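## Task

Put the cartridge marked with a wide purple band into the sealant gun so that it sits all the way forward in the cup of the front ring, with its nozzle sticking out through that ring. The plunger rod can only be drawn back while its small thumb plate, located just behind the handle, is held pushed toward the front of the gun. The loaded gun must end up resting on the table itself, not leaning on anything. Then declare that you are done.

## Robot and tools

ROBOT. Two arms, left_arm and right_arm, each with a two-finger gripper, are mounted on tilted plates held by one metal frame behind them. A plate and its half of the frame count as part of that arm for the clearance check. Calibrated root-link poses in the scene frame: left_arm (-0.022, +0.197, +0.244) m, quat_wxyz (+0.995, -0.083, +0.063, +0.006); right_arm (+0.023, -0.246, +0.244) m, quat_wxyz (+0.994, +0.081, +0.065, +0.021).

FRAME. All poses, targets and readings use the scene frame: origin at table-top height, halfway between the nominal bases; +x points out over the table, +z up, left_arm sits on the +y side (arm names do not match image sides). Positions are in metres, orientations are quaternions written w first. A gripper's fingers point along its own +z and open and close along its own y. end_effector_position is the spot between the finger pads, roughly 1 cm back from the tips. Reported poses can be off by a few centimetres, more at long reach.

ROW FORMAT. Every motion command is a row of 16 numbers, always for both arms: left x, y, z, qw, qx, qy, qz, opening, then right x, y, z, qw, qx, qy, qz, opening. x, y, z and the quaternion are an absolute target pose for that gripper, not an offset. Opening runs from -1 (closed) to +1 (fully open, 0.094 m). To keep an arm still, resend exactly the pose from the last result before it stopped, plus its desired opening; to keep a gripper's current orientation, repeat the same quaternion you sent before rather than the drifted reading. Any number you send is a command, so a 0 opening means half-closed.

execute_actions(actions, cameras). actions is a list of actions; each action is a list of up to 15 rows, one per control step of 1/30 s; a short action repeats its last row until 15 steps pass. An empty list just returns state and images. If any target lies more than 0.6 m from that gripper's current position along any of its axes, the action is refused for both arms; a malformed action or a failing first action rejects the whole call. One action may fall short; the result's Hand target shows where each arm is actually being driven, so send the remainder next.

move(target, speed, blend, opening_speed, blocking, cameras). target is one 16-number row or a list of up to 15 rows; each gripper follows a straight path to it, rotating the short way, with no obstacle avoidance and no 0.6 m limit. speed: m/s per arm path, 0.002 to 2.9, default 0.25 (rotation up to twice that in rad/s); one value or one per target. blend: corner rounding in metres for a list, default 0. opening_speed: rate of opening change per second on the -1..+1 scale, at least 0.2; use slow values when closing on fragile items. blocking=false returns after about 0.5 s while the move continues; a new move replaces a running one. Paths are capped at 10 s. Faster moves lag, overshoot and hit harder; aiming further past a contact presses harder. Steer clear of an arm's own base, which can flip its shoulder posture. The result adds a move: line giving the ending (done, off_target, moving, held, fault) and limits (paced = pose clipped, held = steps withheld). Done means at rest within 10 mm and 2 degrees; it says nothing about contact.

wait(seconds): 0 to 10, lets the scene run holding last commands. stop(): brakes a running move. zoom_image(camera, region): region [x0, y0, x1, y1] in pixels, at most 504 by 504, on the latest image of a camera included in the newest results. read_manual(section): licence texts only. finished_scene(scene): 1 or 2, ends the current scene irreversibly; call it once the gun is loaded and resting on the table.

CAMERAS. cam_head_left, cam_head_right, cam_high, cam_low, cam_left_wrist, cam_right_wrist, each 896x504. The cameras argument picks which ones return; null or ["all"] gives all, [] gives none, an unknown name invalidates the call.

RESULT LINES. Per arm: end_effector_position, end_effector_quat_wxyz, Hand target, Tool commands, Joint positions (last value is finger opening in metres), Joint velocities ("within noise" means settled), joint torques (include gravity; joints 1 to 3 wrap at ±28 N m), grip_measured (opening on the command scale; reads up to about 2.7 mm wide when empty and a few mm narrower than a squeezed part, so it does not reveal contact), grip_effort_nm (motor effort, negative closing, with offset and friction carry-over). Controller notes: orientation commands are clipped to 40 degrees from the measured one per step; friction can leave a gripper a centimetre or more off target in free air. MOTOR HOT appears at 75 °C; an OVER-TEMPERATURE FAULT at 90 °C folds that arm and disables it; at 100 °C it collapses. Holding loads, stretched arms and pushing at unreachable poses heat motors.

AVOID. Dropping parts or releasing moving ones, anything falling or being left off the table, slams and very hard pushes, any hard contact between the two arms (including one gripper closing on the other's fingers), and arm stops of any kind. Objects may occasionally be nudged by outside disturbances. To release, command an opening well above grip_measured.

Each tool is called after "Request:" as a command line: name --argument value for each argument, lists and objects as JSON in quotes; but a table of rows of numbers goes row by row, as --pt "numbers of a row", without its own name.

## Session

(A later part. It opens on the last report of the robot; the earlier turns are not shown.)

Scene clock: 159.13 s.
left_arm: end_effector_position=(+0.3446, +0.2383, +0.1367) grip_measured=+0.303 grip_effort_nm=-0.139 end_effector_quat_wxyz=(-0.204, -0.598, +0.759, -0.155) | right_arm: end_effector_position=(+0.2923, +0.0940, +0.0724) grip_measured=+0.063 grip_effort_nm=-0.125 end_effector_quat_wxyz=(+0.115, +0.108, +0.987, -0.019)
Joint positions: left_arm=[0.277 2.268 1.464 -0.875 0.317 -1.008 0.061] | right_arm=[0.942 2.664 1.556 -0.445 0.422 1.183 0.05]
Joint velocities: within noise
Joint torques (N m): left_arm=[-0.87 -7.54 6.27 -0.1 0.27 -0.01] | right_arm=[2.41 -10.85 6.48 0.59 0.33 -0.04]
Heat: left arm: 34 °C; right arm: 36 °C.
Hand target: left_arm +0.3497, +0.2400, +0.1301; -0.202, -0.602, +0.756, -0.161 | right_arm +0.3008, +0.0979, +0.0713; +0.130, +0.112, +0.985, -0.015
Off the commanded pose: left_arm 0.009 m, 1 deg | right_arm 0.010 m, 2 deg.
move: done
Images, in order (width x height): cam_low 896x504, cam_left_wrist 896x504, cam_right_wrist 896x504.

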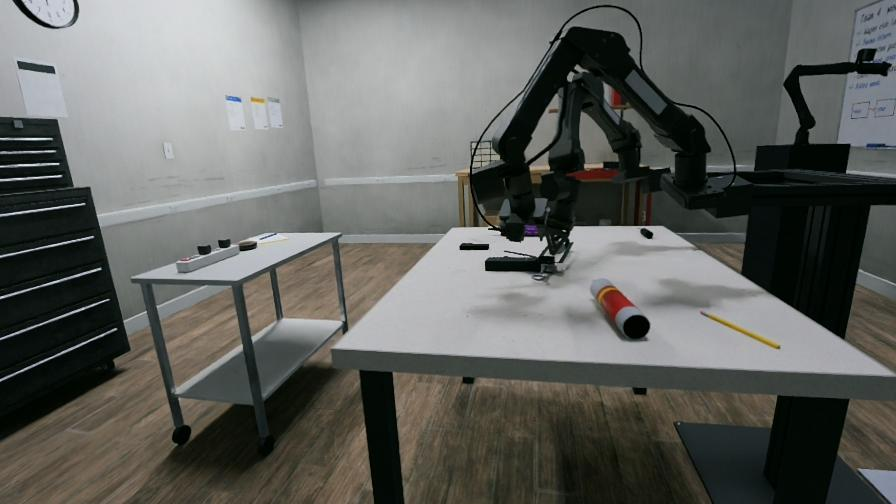

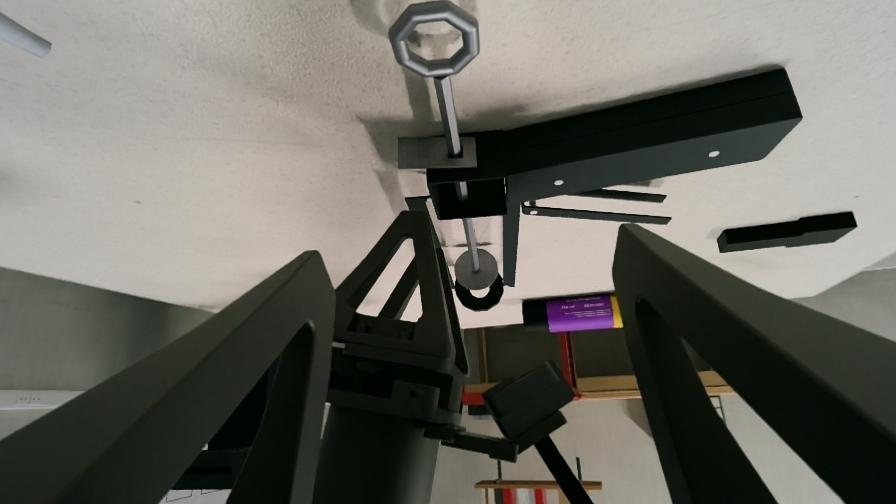

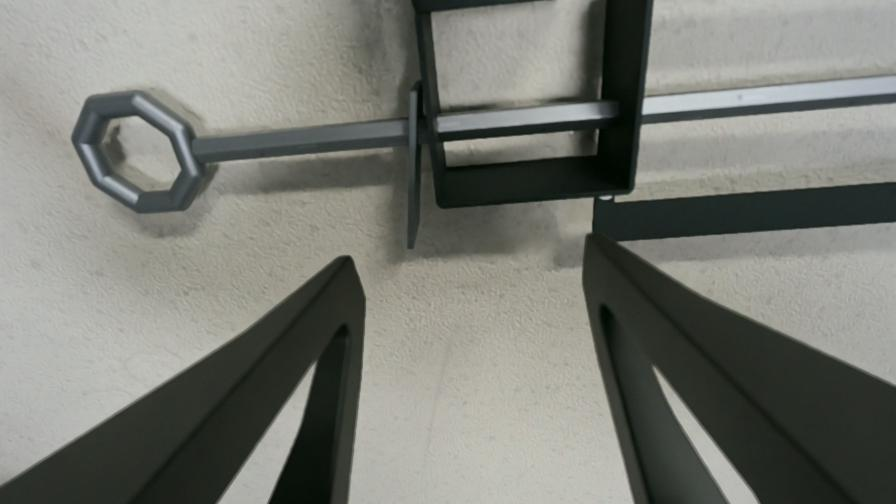

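Request:
move --target '[0.35, 0.24, 0.13, 0.2025, 0.6013, -0.7557, 0.1611, 0.3, 0.315, 0.0985, 0.042, 0.1297, 0.1123, 0.985, -0.0148, 0.06]' --speed 0.06 --cameras '["cam_left_wrist","cam_right_wrist"]'

Request:
zoom_image --camera "cam_right_wrist" --region '[300, 0, 720, 380]'

Request:
zoom_image --camera "cam_left_wrist" --region '[340, 80, 580, 300]'

Scene clock: 179.13 s.
left_arm: end_effector_position=(+0.3446, +0.2383, +0.1367) grip_measured=+0.303 grip_effort_nm=-0.139 end_effector_quat_wxyz=(-0.203, -0.598, +0.759, -0.155) | right_arm: end_effector_position=(+0.3071, +0.0954, +0.0449) grip_measured=+0.063 grip_effort_nm=-0.120 end_effector_quat_wxyz=(+0.117, +0.108, +0.987, -0.018)
Joint positions: left_arm=[0.277 2.268 1.464 -0.874 0.317 -1.008 0.061] | right_arm=[0.903 2.756 1.628 -0.403 0.422 1.14 0.05]
Joint velocities: within noise
Joint torques (N m): left_arm=[-0.88 -7.62 6.3 -0.1 0.25 -0.01] | right_arm=[2.44 -10.93 6.38 0.59 0.32 -0.05]
Heat: left arm: 35 °C; right arm: 41 °C.
Hand target: left_arm +0.3498, +0.2400, +0.1301; -0.202, -0.602, +0.756, -0.161 | right_arm +0.3148, +0.0983, +0.0423; +0.130, +0.112, +0.985, -0.015
Off the commanded pose: left_arm 0.009 m, 1 deg | right_arm 0.009 m, 2 deg.
move: done
Images, in order (width x height): cam_left_wrist 896x504, cam_right_wrist 896x504.

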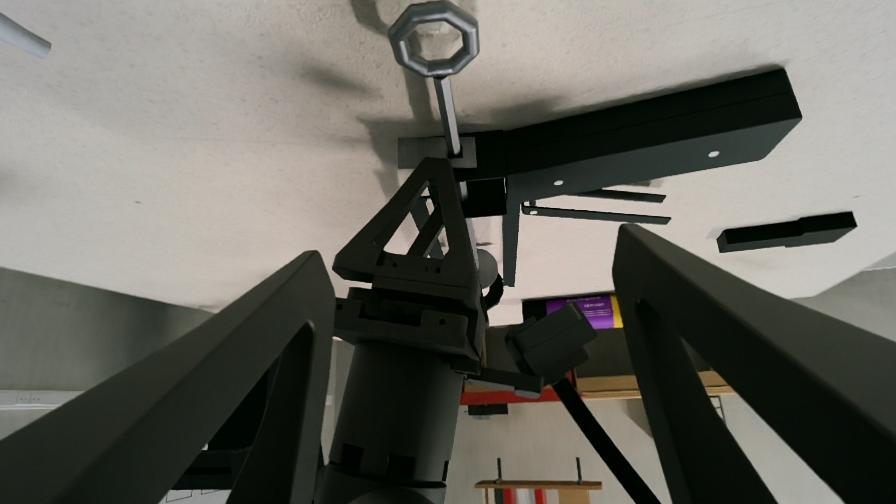

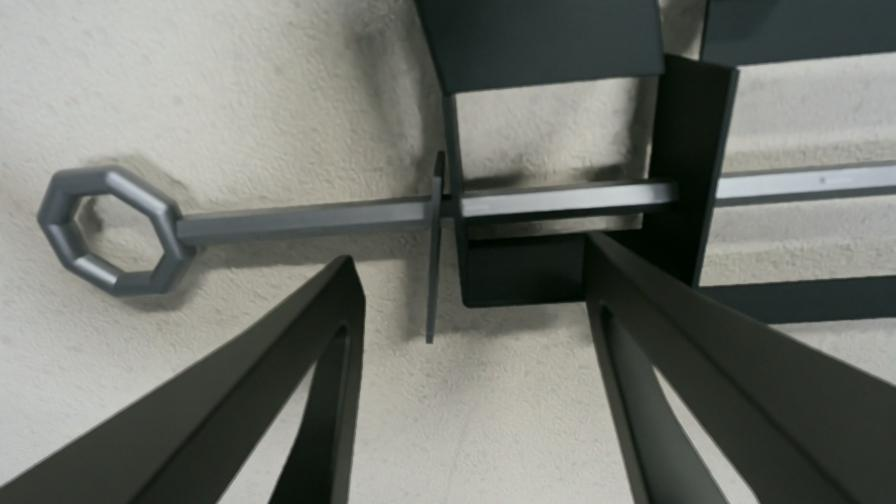

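Scaled by 1.200 from the camera's 896x504 image, which has a finer 1280x720 frame.

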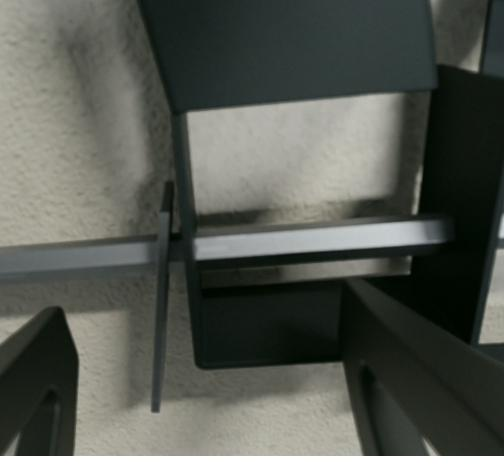

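Scaled by 2.100 from the camera's 896x504 image, which has a finer 1280x720 frame.

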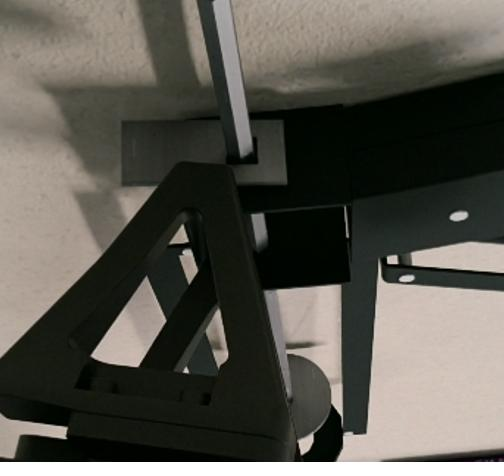

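Request:
move --target '[0.35, 0.24, 0.13, 0.2025, 0.6013, -0.7557, 0.1611, 0.3, 0.3175, 0.098, 0.033, 0.1297, 0.1123, 0.985, -0.0148, 0.06]' --speed 0.05 --cameras '["cam_left_wrist","cam_right_wrist"]'

Request:
zoom_image --camera "cam_right_wrist" --region '[300, 0, 720, 380]'

Request:
zoom_image --camera "cam_left_wrist" --region '[340, 80, 580, 300]'

Scene clock: 184.10 s.
left_arm: end_effector_position=(+0.3447, +0.2383, +0.1366) grip_measured=+0.303 grip_effort_nm=-0.144 end_effector_quat_wxyz=(-0.203, -0.598, +0.759, -0.156) | right_arm: end_effector_position=(+0.3108, +0.0962, +0.0377) grip_measured=+0.063 grip_effort_nm=-0.120 end_effector_quat_wxyz=(+0.119, +0.108, +0.987, -0.016)
Joint positions: left_arm=[0.277 2.268 1.464 -0.874 0.317 -1.008 0.061] | right_arm=[0.894 2.779 1.644 -0.387 0.424 1.129 0.05]
Joint velocities: within noise
Joint torques (N m): left_arm=[-0.96 -7.47 6.26 -0.11 0.29 -0.01] | right_arm=[2.37 -10.77 6.28 0.62 0.28 0.05]
Heat: left arm: 35 °C; right arm: 40 °C.
Hand target: left_arm +0.3498, +0.2400, +0.1301; -0.202, -0.602, +0.756, -0.161 | right_arm +0.3173, +0.0979, +0.0333; +0.130, +0.112, +0.985, -0.015
Off the commanded pose: left_arm 0.009 m, 1 deg | right_arm 0.008 m, 1 deg.
move: done
Images, in order (width x height): cam_left_wrist 896x504, cam_right_wrist 896x504.

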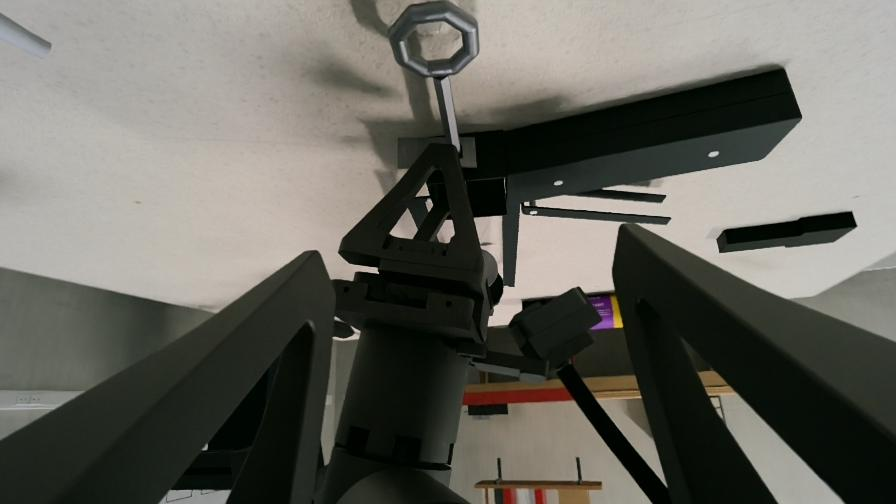

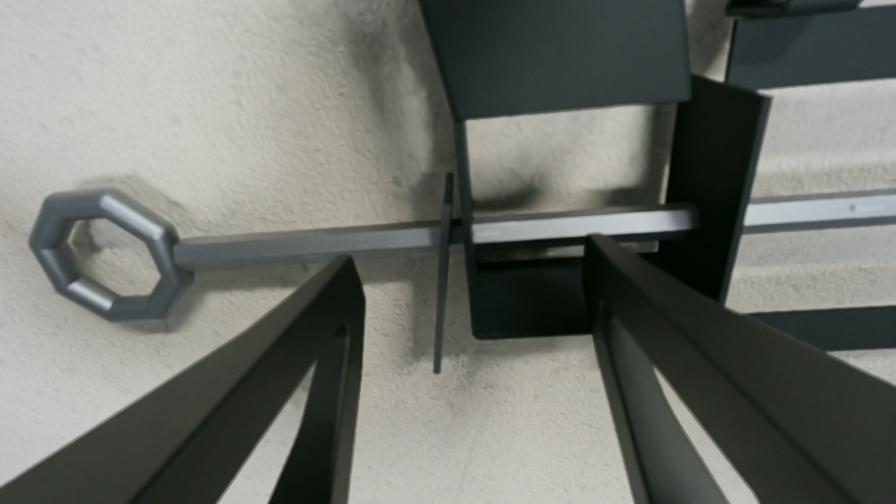

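Scaled by 1.200 from the camera's 896x504 image, which has a finer 1280x720 frame.

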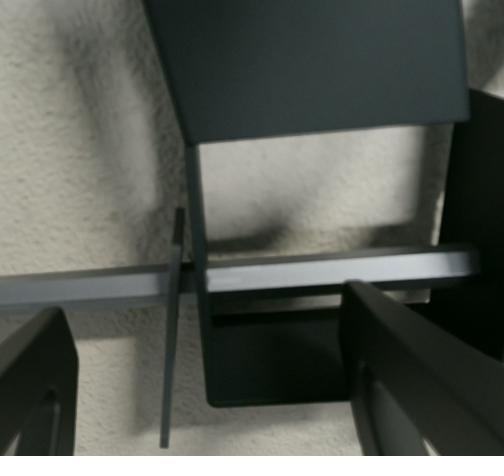

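Scaled by 2.100 from the camera's 896x504 image, which has a finer 1280x720 frame.

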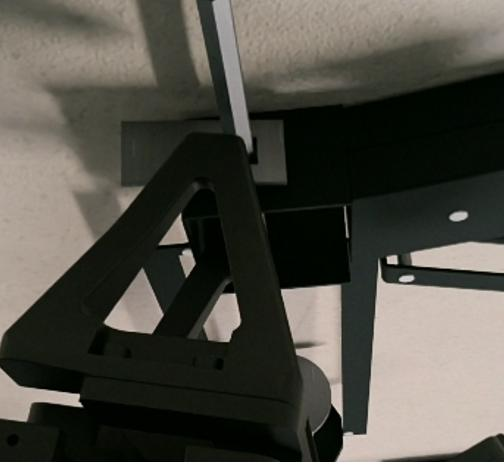

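Request:
move --pt "0.35 0.24 0.13 0.2025 0.6013 -0.7557 0.1611 0.3 0.313 0.099 0.0325 0.1297 0.1123 0.985 -0.0148 0.06" --pt "0.35 0.24 0.13 0.2025 0.6013 -0.7557 0.1611 0.3 0.313 0.099 0.0325 0.1297 0.1123 0.985 -0.0148 -0.65" --speed 0.05 --opening_speed 0.4 --cameras '["cam_left_wrist","cam_right_wrist"]'

Request:
zoom_image --camera "cam_right_wrist" --region '[300, 0, 720, 380]'

Request:
zoom_image --camera "cam_left_wrist" --region '[340, 80, 580, 300]'

Scene clock: 194.20 s.
left_arm: end_effector_position=(+0.3447, +0.2383, +0.1366) grip_measured=+0.303 grip_effort_nm=-0.139 end_effector_quat_wxyz=(-0.203, -0.598, +0.759, -0.156) | right_arm: end_effector_position=(+0.3113, +0.0969, +0.0378) grip_measured=-0.647 grip_effort_nm=-0.125 end_effector_quat_wxyz=(+0.119, +0.108, +0.987, -0.015)
Joint positions: left_arm=[0.277 2.268 1.464 -0.874 0.317 -1.008 0.061] | right_arm=[0.894 2.779 1.644 -0.384 0.424 1.128 0.017]
Joint velocities: within noise
Joint torques (N m): left_arm=[-0.85 -7.62 6.22 -0.11 0.29 0.01] | right_arm=[3.21 -10.74 5.59 0.63 0.28 0.11]
Heat: left arm: 36 °C; right arm: 40 °C.
Hand target: left_arm +0.3498, +0.2400, +0.1301; -0.202, -0.602, +0.756, -0.161 | right_arm +0.3129, +0.0990, +0.0327; +0.130, +0.112, +0.985, -0.015
Off the commanded pose: left_arm 0.009 m, 1 deg | right_arm 0.006 m, 1 deg.
move: done
Images, in order (width x height): cam_left_wrist 896x504, cam_right_wrist 896x504.

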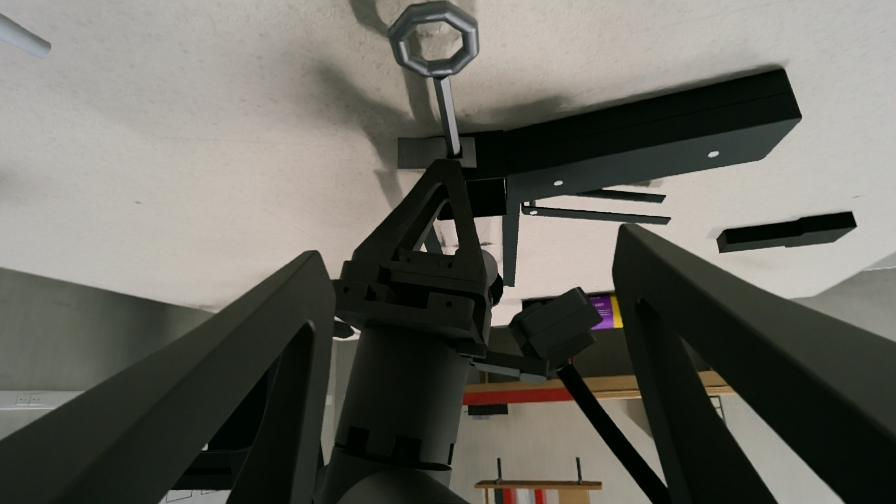

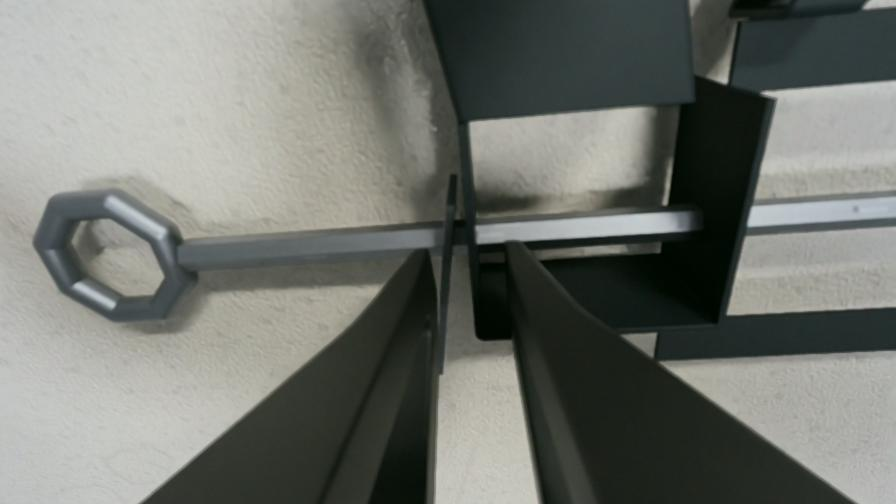

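Scaled by 1.200 from the camera's 896x504 image, which has a finer 1280x720 frame.

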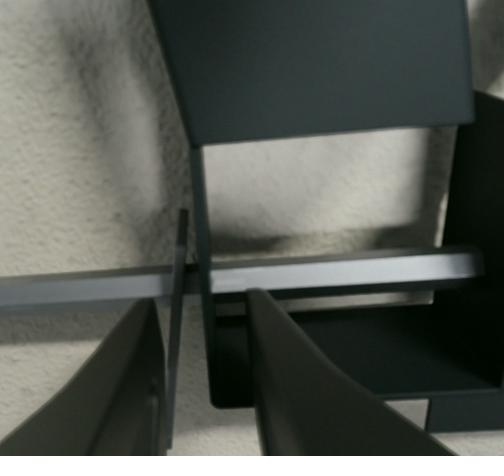

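Scaled by 2.100 from the camera's 896x504 image, which has a finer 1280x720 frame.

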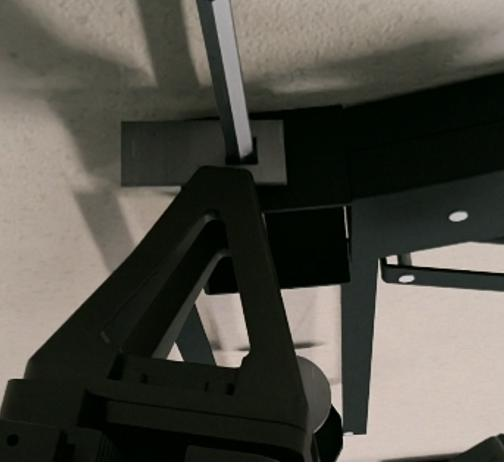

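Request:
move --pt "0.35 0.24 0.13 0.2025 0.6013 -0.7557 0.1611 0.3 0.307 0.1 0.0315 0.1297 0.1123 0.985 -0.0148 -0.65" --pt "0.35 0.24 0.13 0.2025 0.6013 -0.7557 0.1611 0.3 0.308 0.1 0.0295 0.1297 0.1123 0.985 -0.0148 -0.82" --speed 0.05 --opening_speed 0.4 --cameras '["cam_left_wrist","cam_right_wrist"]'

Request:
zoom_image --camera "cam_right_wrist" --region '[300, 0, 720, 380]'

Request:
zoom_image --camera "cam_left_wrist" --region '[340, 80, 580, 300]'

Scene clock: 200.00 s.
left_arm: end_effector_position=(+0.3447, +0.2383, +0.1366) grip_measured=+0.303 grip_effort_nm=-0.139 end_effector_quat_wxyz=(-0.203, -0.598, +0.759, -0.156) | right_arm: end_effector_position=(+0.3135, +0.0985, +0.0364) grip_measured=-0.814 grip_effort_nm=-0.291 end_effector_quat_wxyz=(+0.126, +0.117, +0.985, -0.010)
Joint positions: left_arm=[0.277 2.268 1.464 -0.874 0.317 -1.008 0.061] | right_arm=[0.894 2.784 1.644 -0.365 0.43 1.141 0.009]
Joint velocities: within noise
Joint torques (N m): left_arm=[-1.06 -7.58 6.41 -0.11 0.26 0] | right_arm=[4.01 -10.5 4.98 0.54 0.26 0.03]
Heat: left arm: 36 °C; right arm: 40 °C.
Hand target: left_arm +0.3498, +0.2400, +0.1301; -0.202, -0.602, +0.756, -0.161 | right_arm +0.3080, +0.0999, +0.0297; +0.130, +0.112, +0.985, -0.015
Off the commanded pose: left_arm 0.009 m, 1 deg | right_arm 0.009 m, 1 deg.
move: done
Images, in order (width x height): cam_left_wrist 896x504, cam_right_wrist 896x504.

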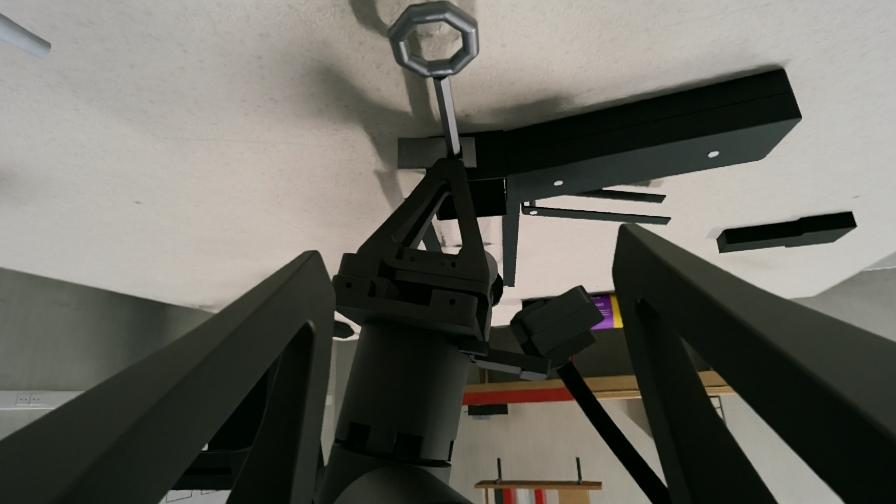

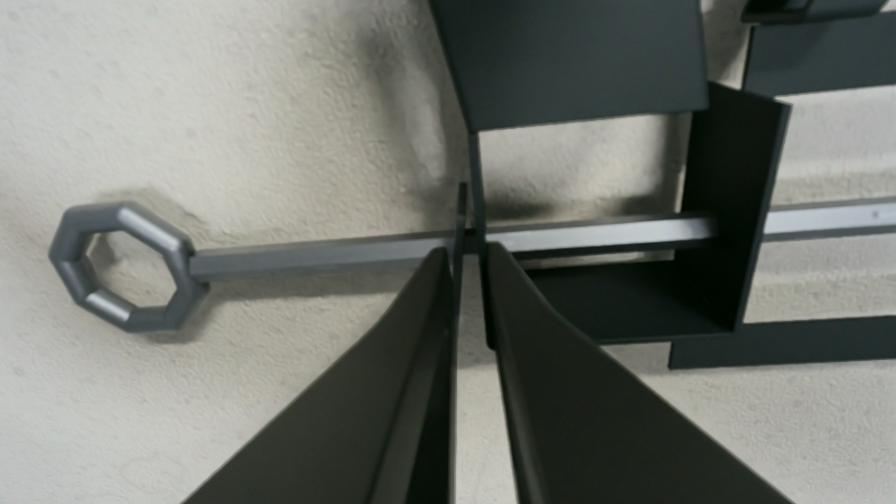

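Scaled by 1.200 from the camera's 896x504 image, which has a finer 1280x720 frame.

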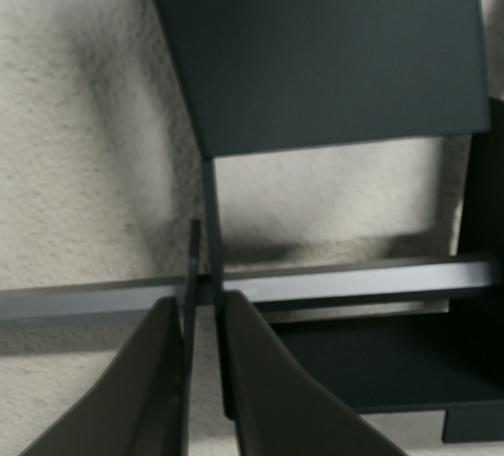

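Scaled by 2.100 from the camera's 896x504 image, which has a finer 1280x720 frame.

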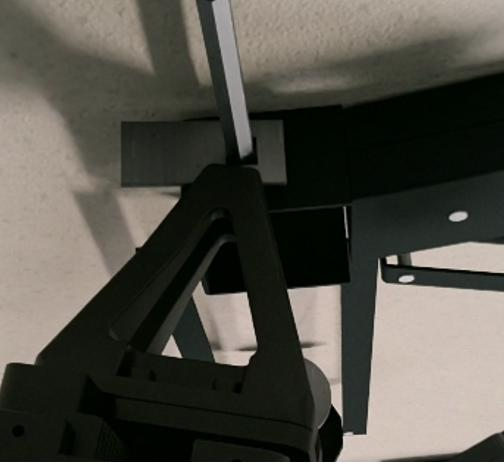

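Request:
move --pt "0.35 0.24 0.13 0.2025 0.6013 -0.7557 0.1611 0.3 0.298 0.1 0.031 0.1297 0.1123 0.985 -0.0148 -0.70" --pt "0.35 0.24 0.13 0.2025 0.6013 -0.7557 0.1611 0.3 0.303 0.1 0.029 0.1297 0.1123 0.985 -0.0148 -0.7" --speed 0.05 --opening_speed 0.4 --cameras '["cam_left_wrist","cam_right_wrist"]'

Request:
zoom_image --camera "cam_right_wrist" --region '[300, 0, 720, 380]'

Request:
zoom_image --camera "cam_left_wrist" --region '[340, 80, 580, 300]'

Scene clock: 209.27 s.
left_arm: end_effector_position=(+0.3447, +0.2383, +0.1366) grip_measured=+0.303 grip_effort_nm=-0.134 end_effector_quat_wxyz=(-0.203, -0.598, +0.759, -0.156) | right_arm: end_effector_position=(+0.3129, +0.0990, +0.0361) grip_measured=-0.703 grip_effort_nm=0.168 end_effector_quat_wxyz=(+0.133, +0.120, +0.984, -0.009)
Joint positions: left_arm=[0.277 2.268 1.464 -0.874 0.317 -1.008 0.061] | right_arm=[0.9 2.784 1.635 -0.349 0.443 1.152 0.014]
Joint velocities: within noise
Joint torques (N m): left_arm=[-1.07 -7.65 6.26 -0.07 0.28 0.01] | right_arm=[4.25 -10.77 4.55 0.47 0.13 0.08]
Heat: left arm: 36 °C; right arm: 40 °C.
Hand target: left_arm +0.3498, +0.2400, +0.1301; -0.202, -0.602, +0.756, -0.161 | right_arm +0.3030, +0.0998, +0.0292; +0.130, +0.112, +0.985, -0.015
Off the commanded pose: left_arm 0.009 m, 1 deg | right_arm 0.012 m, 1 deg.
move: off_target (right_arm)
Images, in order (width x height): cam_left_wrist 896x504, cam_right_wrist 896x504.

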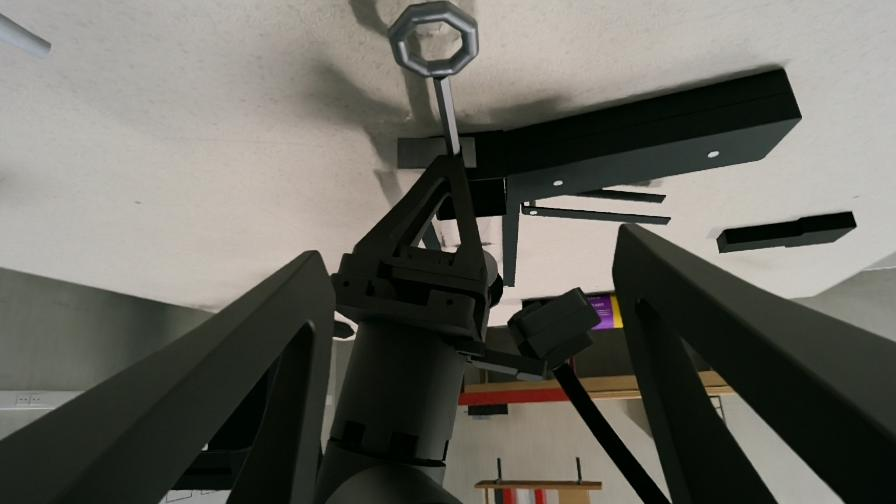

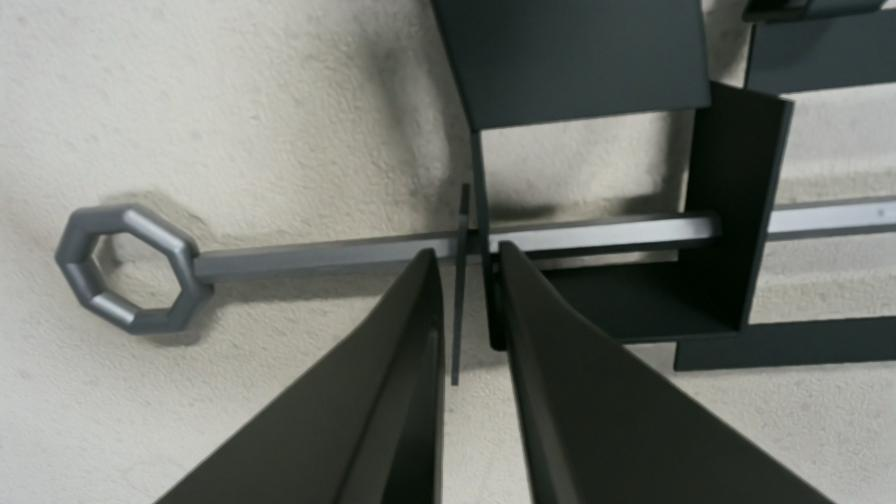

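Scaled by 1.200 from the camera's 896x504 image, which has a finer 1280x720 frame.

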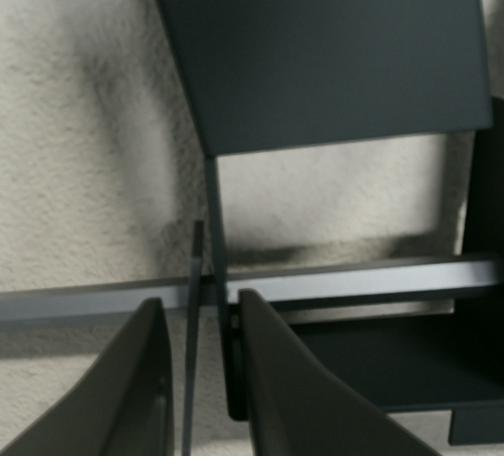

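Scaled by 2.100 from the camera's 896x504 image, which has a finer 1280x720 frame.

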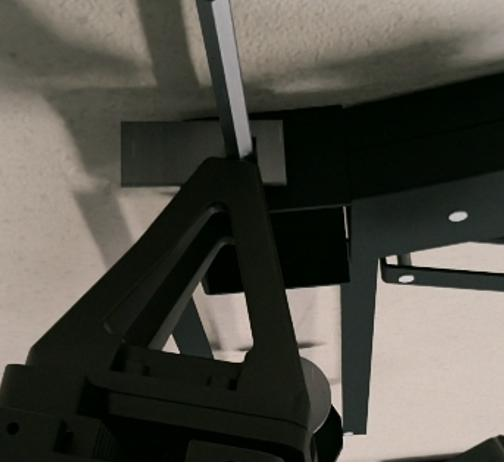

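Request:
move --pt "0.35 0.24 0.13 0.2025 0.6013 -0.7557 0.1611 0.3 0.31 0.1 0.045 0.1297 0.1123 0.985 -0.0148 0" --pt "0.35 0.24 0.13 0.2025 0.6013 -0.7557 0.1611 0.3 0.312 0.098 0.045 0 0.1132 0.9935 0 -0.2" --speed 0.08 --cameras '["cam_left_wrist","cam_right_wrist"]'

Request:
zoom_image --camera "cam_right_wrist" --region '[300, 0, 720, 380]'

Request:
zoom_image --camera "cam_left_wrist" --region '[340, 80, 580, 300]'

Scene clock: 219.77 s.
left_arm: end_effector_position=(+0.3448, +0.2384, +0.1366) grip_measured=+0.303 grip_effort_nm=-0.134 end_effector_quat_wxyz=(-0.203, -0.598, +0.760, -0.156) | right_arm: end_effector_position=(+0.3096, +0.0974, +0.0454) grip_measured=-0.197 grip_effort_nm=-0.120 end_effector_quat_wxyz=(+0.003, +0.112, +0.994, +0.001)
Joint positions: left_arm=[0.277 2.268 1.464 -0.873 0.317 -1.008 0.061] | right_arm=[0.819 2.784 1.77 -0.586 0.209 1.088 0.038]
Joint velocities: within noise
Joint torques (N m): left_arm=[-0.84 -7.58 6.28 -0.08 0.25 0] | right_arm=[2.59 -12.04 6.76 0.09 0 -0.01]
Heat: left arm: 36 °C; right arm: 40 °C.
Hand target: left_arm +0.3498, +0.2400, +0.1301; -0.202, -0.602, +0.756, -0.161 | right_arm +0.3120, +0.0979, +0.0451; +0.000, +0.113, +0.994, +0.000
Off the commanded pose: left_arm 0.009 m, 1 deg | right_arm 0.002 m, 0 deg.
move: done
Images, in order (width x height): cam_left_wrist 896x504, cam_right_wrist 896x504.

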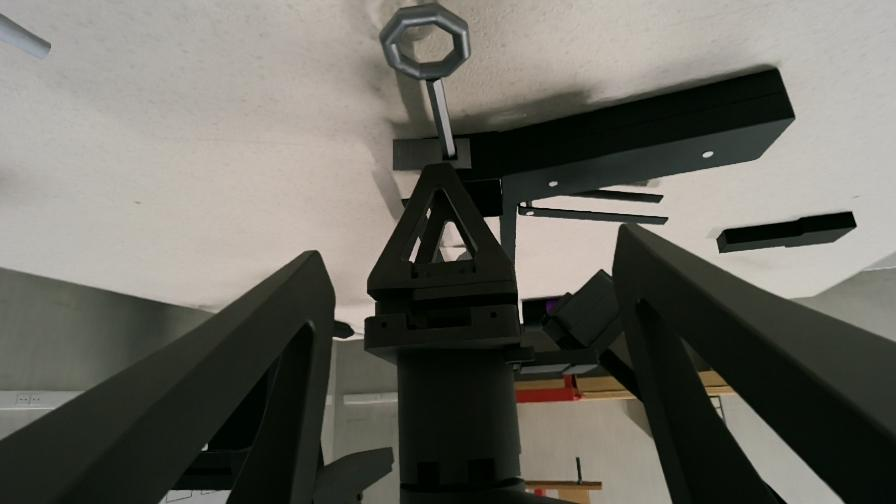

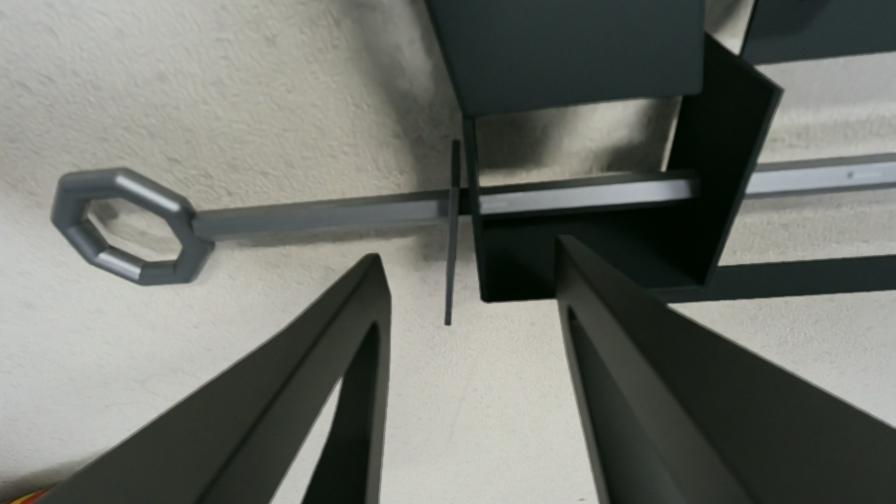

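Scaled by 1.200 from the camera's 896x504 image, which has a finer 1280x720 frame.

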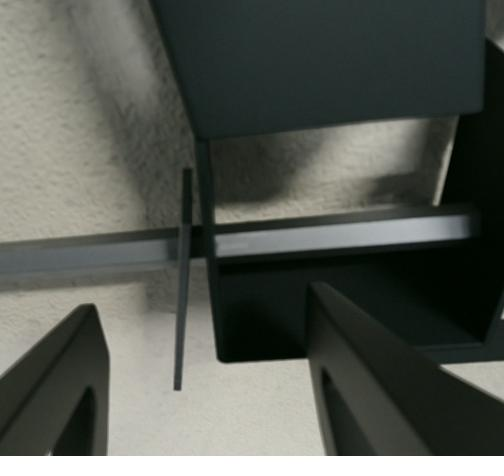

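Scaled by 2.100 from the camera's 896x504 image, which has a finer 1280x720 frame.

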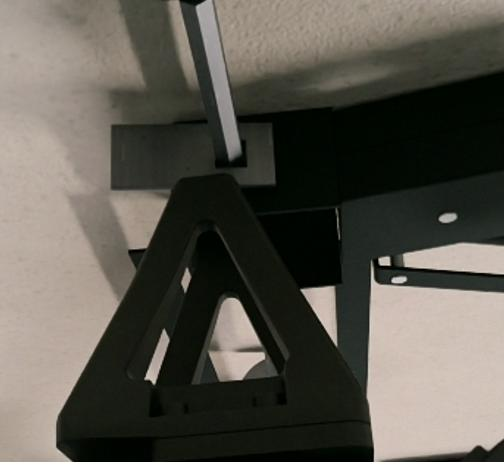

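Request:
move --pt "0.35 0.24 0.13 0.2025 0.6013 -0.7557 0.1611 0.3 0.304 0.100 0.045 0 0.1132 0.9935 0 -0.2" --pt "0.35 0.24 0.13 0.2025 0.6013 -0.7557 0.1611 0.3 0.306 0.1 0.036 0 0.1132 0.9935 0 -0.2" --pt "0.35 0.24 0.13 0.2025 0.6013 -0.7557 0.1611 0.3 0.306 0.1 0.036 0 0.1132 0.9935 0 -0.6" --speed 0.05 --opening_speed 0.5 --cameras '["cam_left_wrist","cam_right_wrist"]'

Request:
zoom_image --camera "cam_right_wrist" --region '[300, 0, 720, 380]'

Request:
zoom_image --camera "cam_left_wrist" --region '[340, 80, 580, 300]'

Scene clock: 227.63 s.
left_arm: end_effector_position=(+0.3448, +0.2384, +0.1366) grip_measured=+0.303 grip_effort_nm=-0.129 end_effector_quat_wxyz=(-0.203, -0.598, +0.760, -0.156) | right_arm: end_effector_position=(+0.3059, +0.0949, +0.0400) grip_measured=-0.597 grip_effort_nm=-0.125 end_effector_quat_wxyz=(-0.001, +0.112, +0.994, -0.005)
Joint positions: left_arm=[0.277 2.268 1.464 -0.873 0.317 -1.008 0.061] | right_arm=[0.819 2.797 1.77 -0.586 0.209 1.091 0.019]
Joint velocities: within noise
Joint torques (N m): left_arm=[-0.9 -7.6 6.32 -0.08 0.26 -0.01] | right_arm=[3.17 -11.3 6.24 0.31 -0.02 0.05]
Heat: left arm: 36 °C; right arm: 40 °C.
Hand target: left_arm +0.3498, +0.2400, +0.1301; -0.202, -0.602, +0.756, -0.161 | right_arm +0.3060, +0.0999, +0.0362; +0.000, +0.113, +0.994, +0.000
Off the commanded pose: left_arm 0.009 m, 1 deg | right_arm 0.006 m, 1 deg.
move: done
Images, in order (width x height): cam_left_wrist 896x504, cam_right_wrist 896x504.

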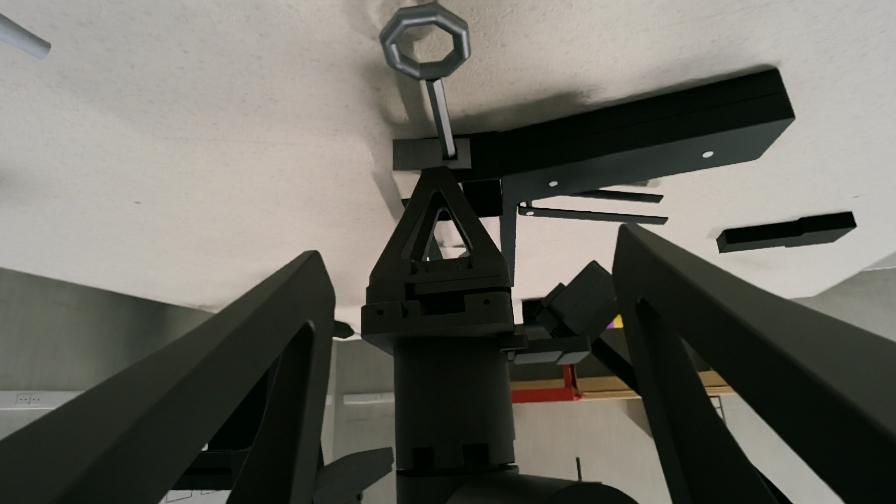

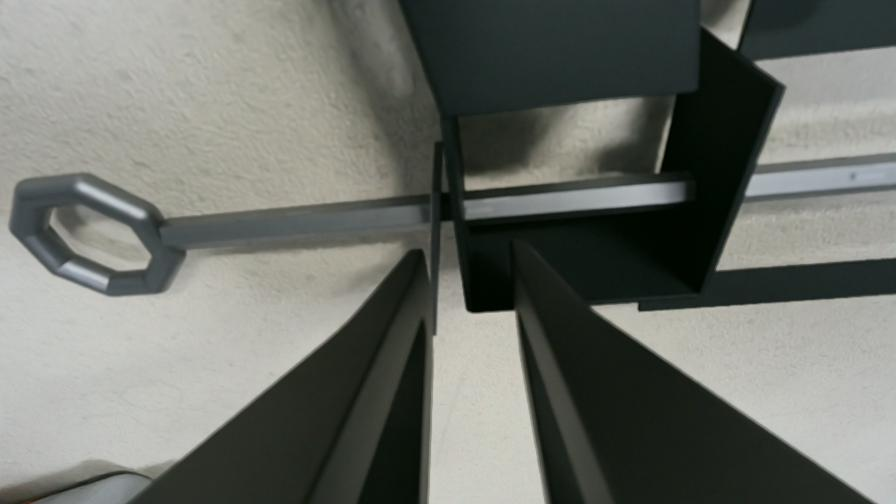

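Scaled by 1.200 from the camera's 896x504 image, which has a finer 1280x720 frame.

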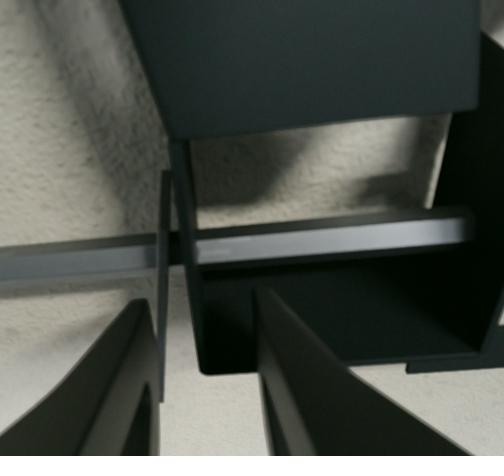

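Scaled by 2.100 from the camera's 896x504 image, which has a finer 1280x720 frame.

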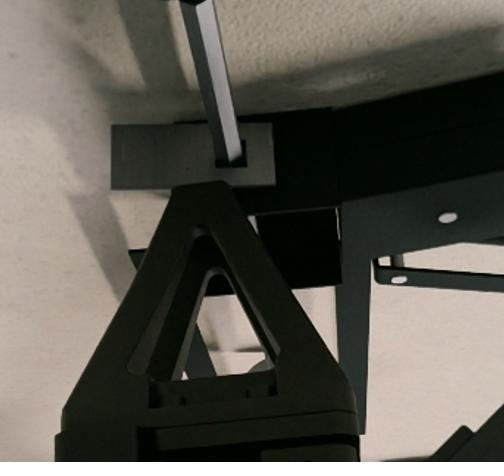

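Request:
move --pt "0.35 0.24 0.13 0.2025 0.6013 -0.7557 0.1611 0.3 0.302 0.102 0.0275 0 0.1132 0.9935 0 -0.6" --speed 0.05 --opening_speed 0.5 --cameras '["cam_left_wrist","cam_right_wrist"]'

Request:
zoom_image --camera "cam_right_wrist" --region '[300, 0, 720, 380]'

Request:
zoom_image --camera "cam_left_wrist" --region '[340, 80, 580, 300]'

Scene clock: 231.77 s.
left_arm: end_effector_position=(+0.3448, +0.2384, +0.1366) grip_measured=+0.303 grip_effort_nm=-0.139 end_effector_quat_wxyz=(-0.203, -0.598, +0.760, -0.156) | right_arm: end_effector_position=(+0.3071, +0.0964, +0.0361) grip_measured=-0.597 grip_effort_nm=-0.125 end_effector_quat_wxyz=(+0.002, +0.113, +0.994, -0.003)
Joint positions: left_arm=[0.277 2.268 1.464 -0.873 0.317 -1.008 0.061] | right_arm=[0.819 2.81 1.778 -0.575 0.213 1.091 0.019]
Joint velocities: within noise
Joint torques (N m): left_arm=[-0.95 -7.61 6.32 -0.12 0.28 0] | right_arm=[3.7 -10.43 5.98 0.38 -0.04 0.11]
Heat: left arm: 36 °C; right arm: 41 °C.
Hand target: left_arm +0.3498, +0.2400, +0.1301; -0.202, -0.602, +0.756, -0.161 | right_arm +0.3019, +0.1017, +0.0277; +0.000, +0.113, +0.994, +0.000
Off the commanded pose: left_arm 0.009 m, 1 deg | right_arm 0.011 m, 0 deg.
move: off_target (right_arm)
Images, in order (width x height): cam_left_wrist 896x504, cam_right_wrist 896x504.

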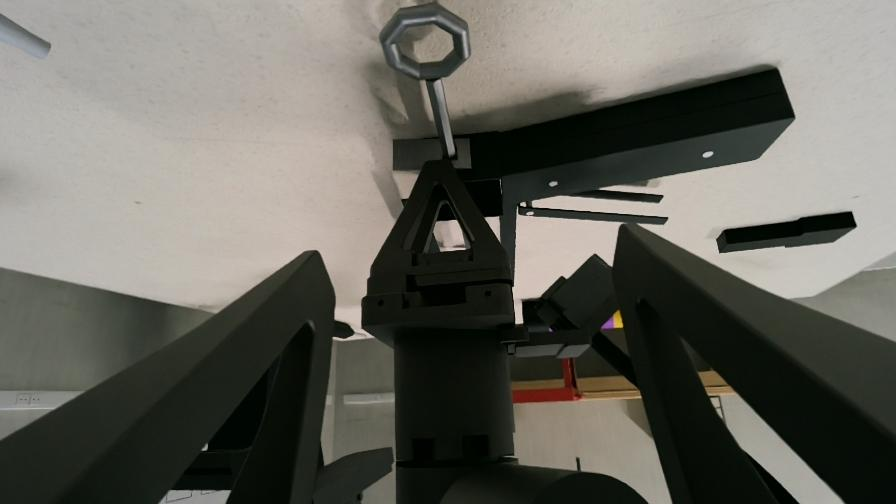

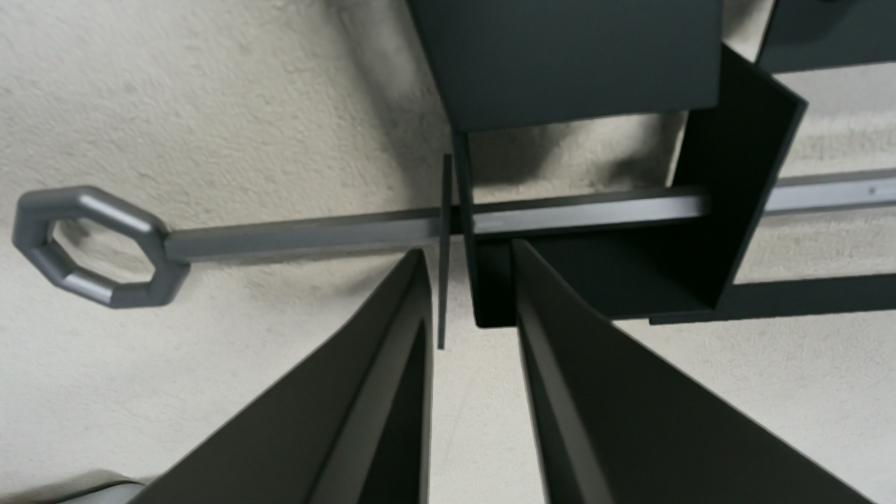

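Scaled by 1.200 from the camera's 896x504 image, which has a finer 1280x720 frame.

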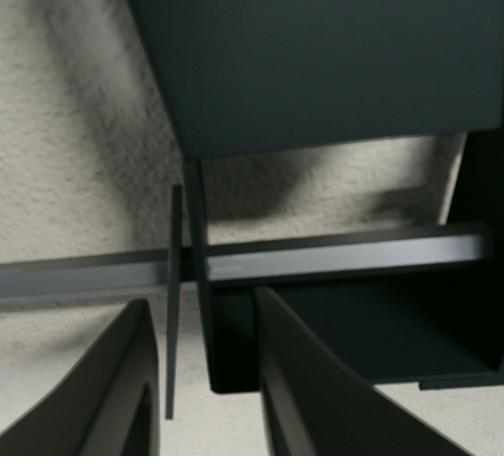

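Scaled by 2.100 from the camera's 896x504 image, which has a finer 1280x720 frame.

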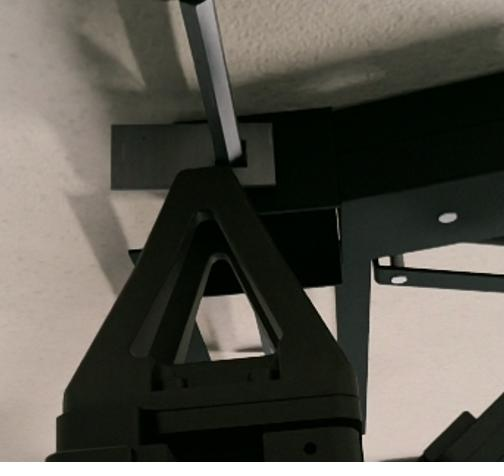

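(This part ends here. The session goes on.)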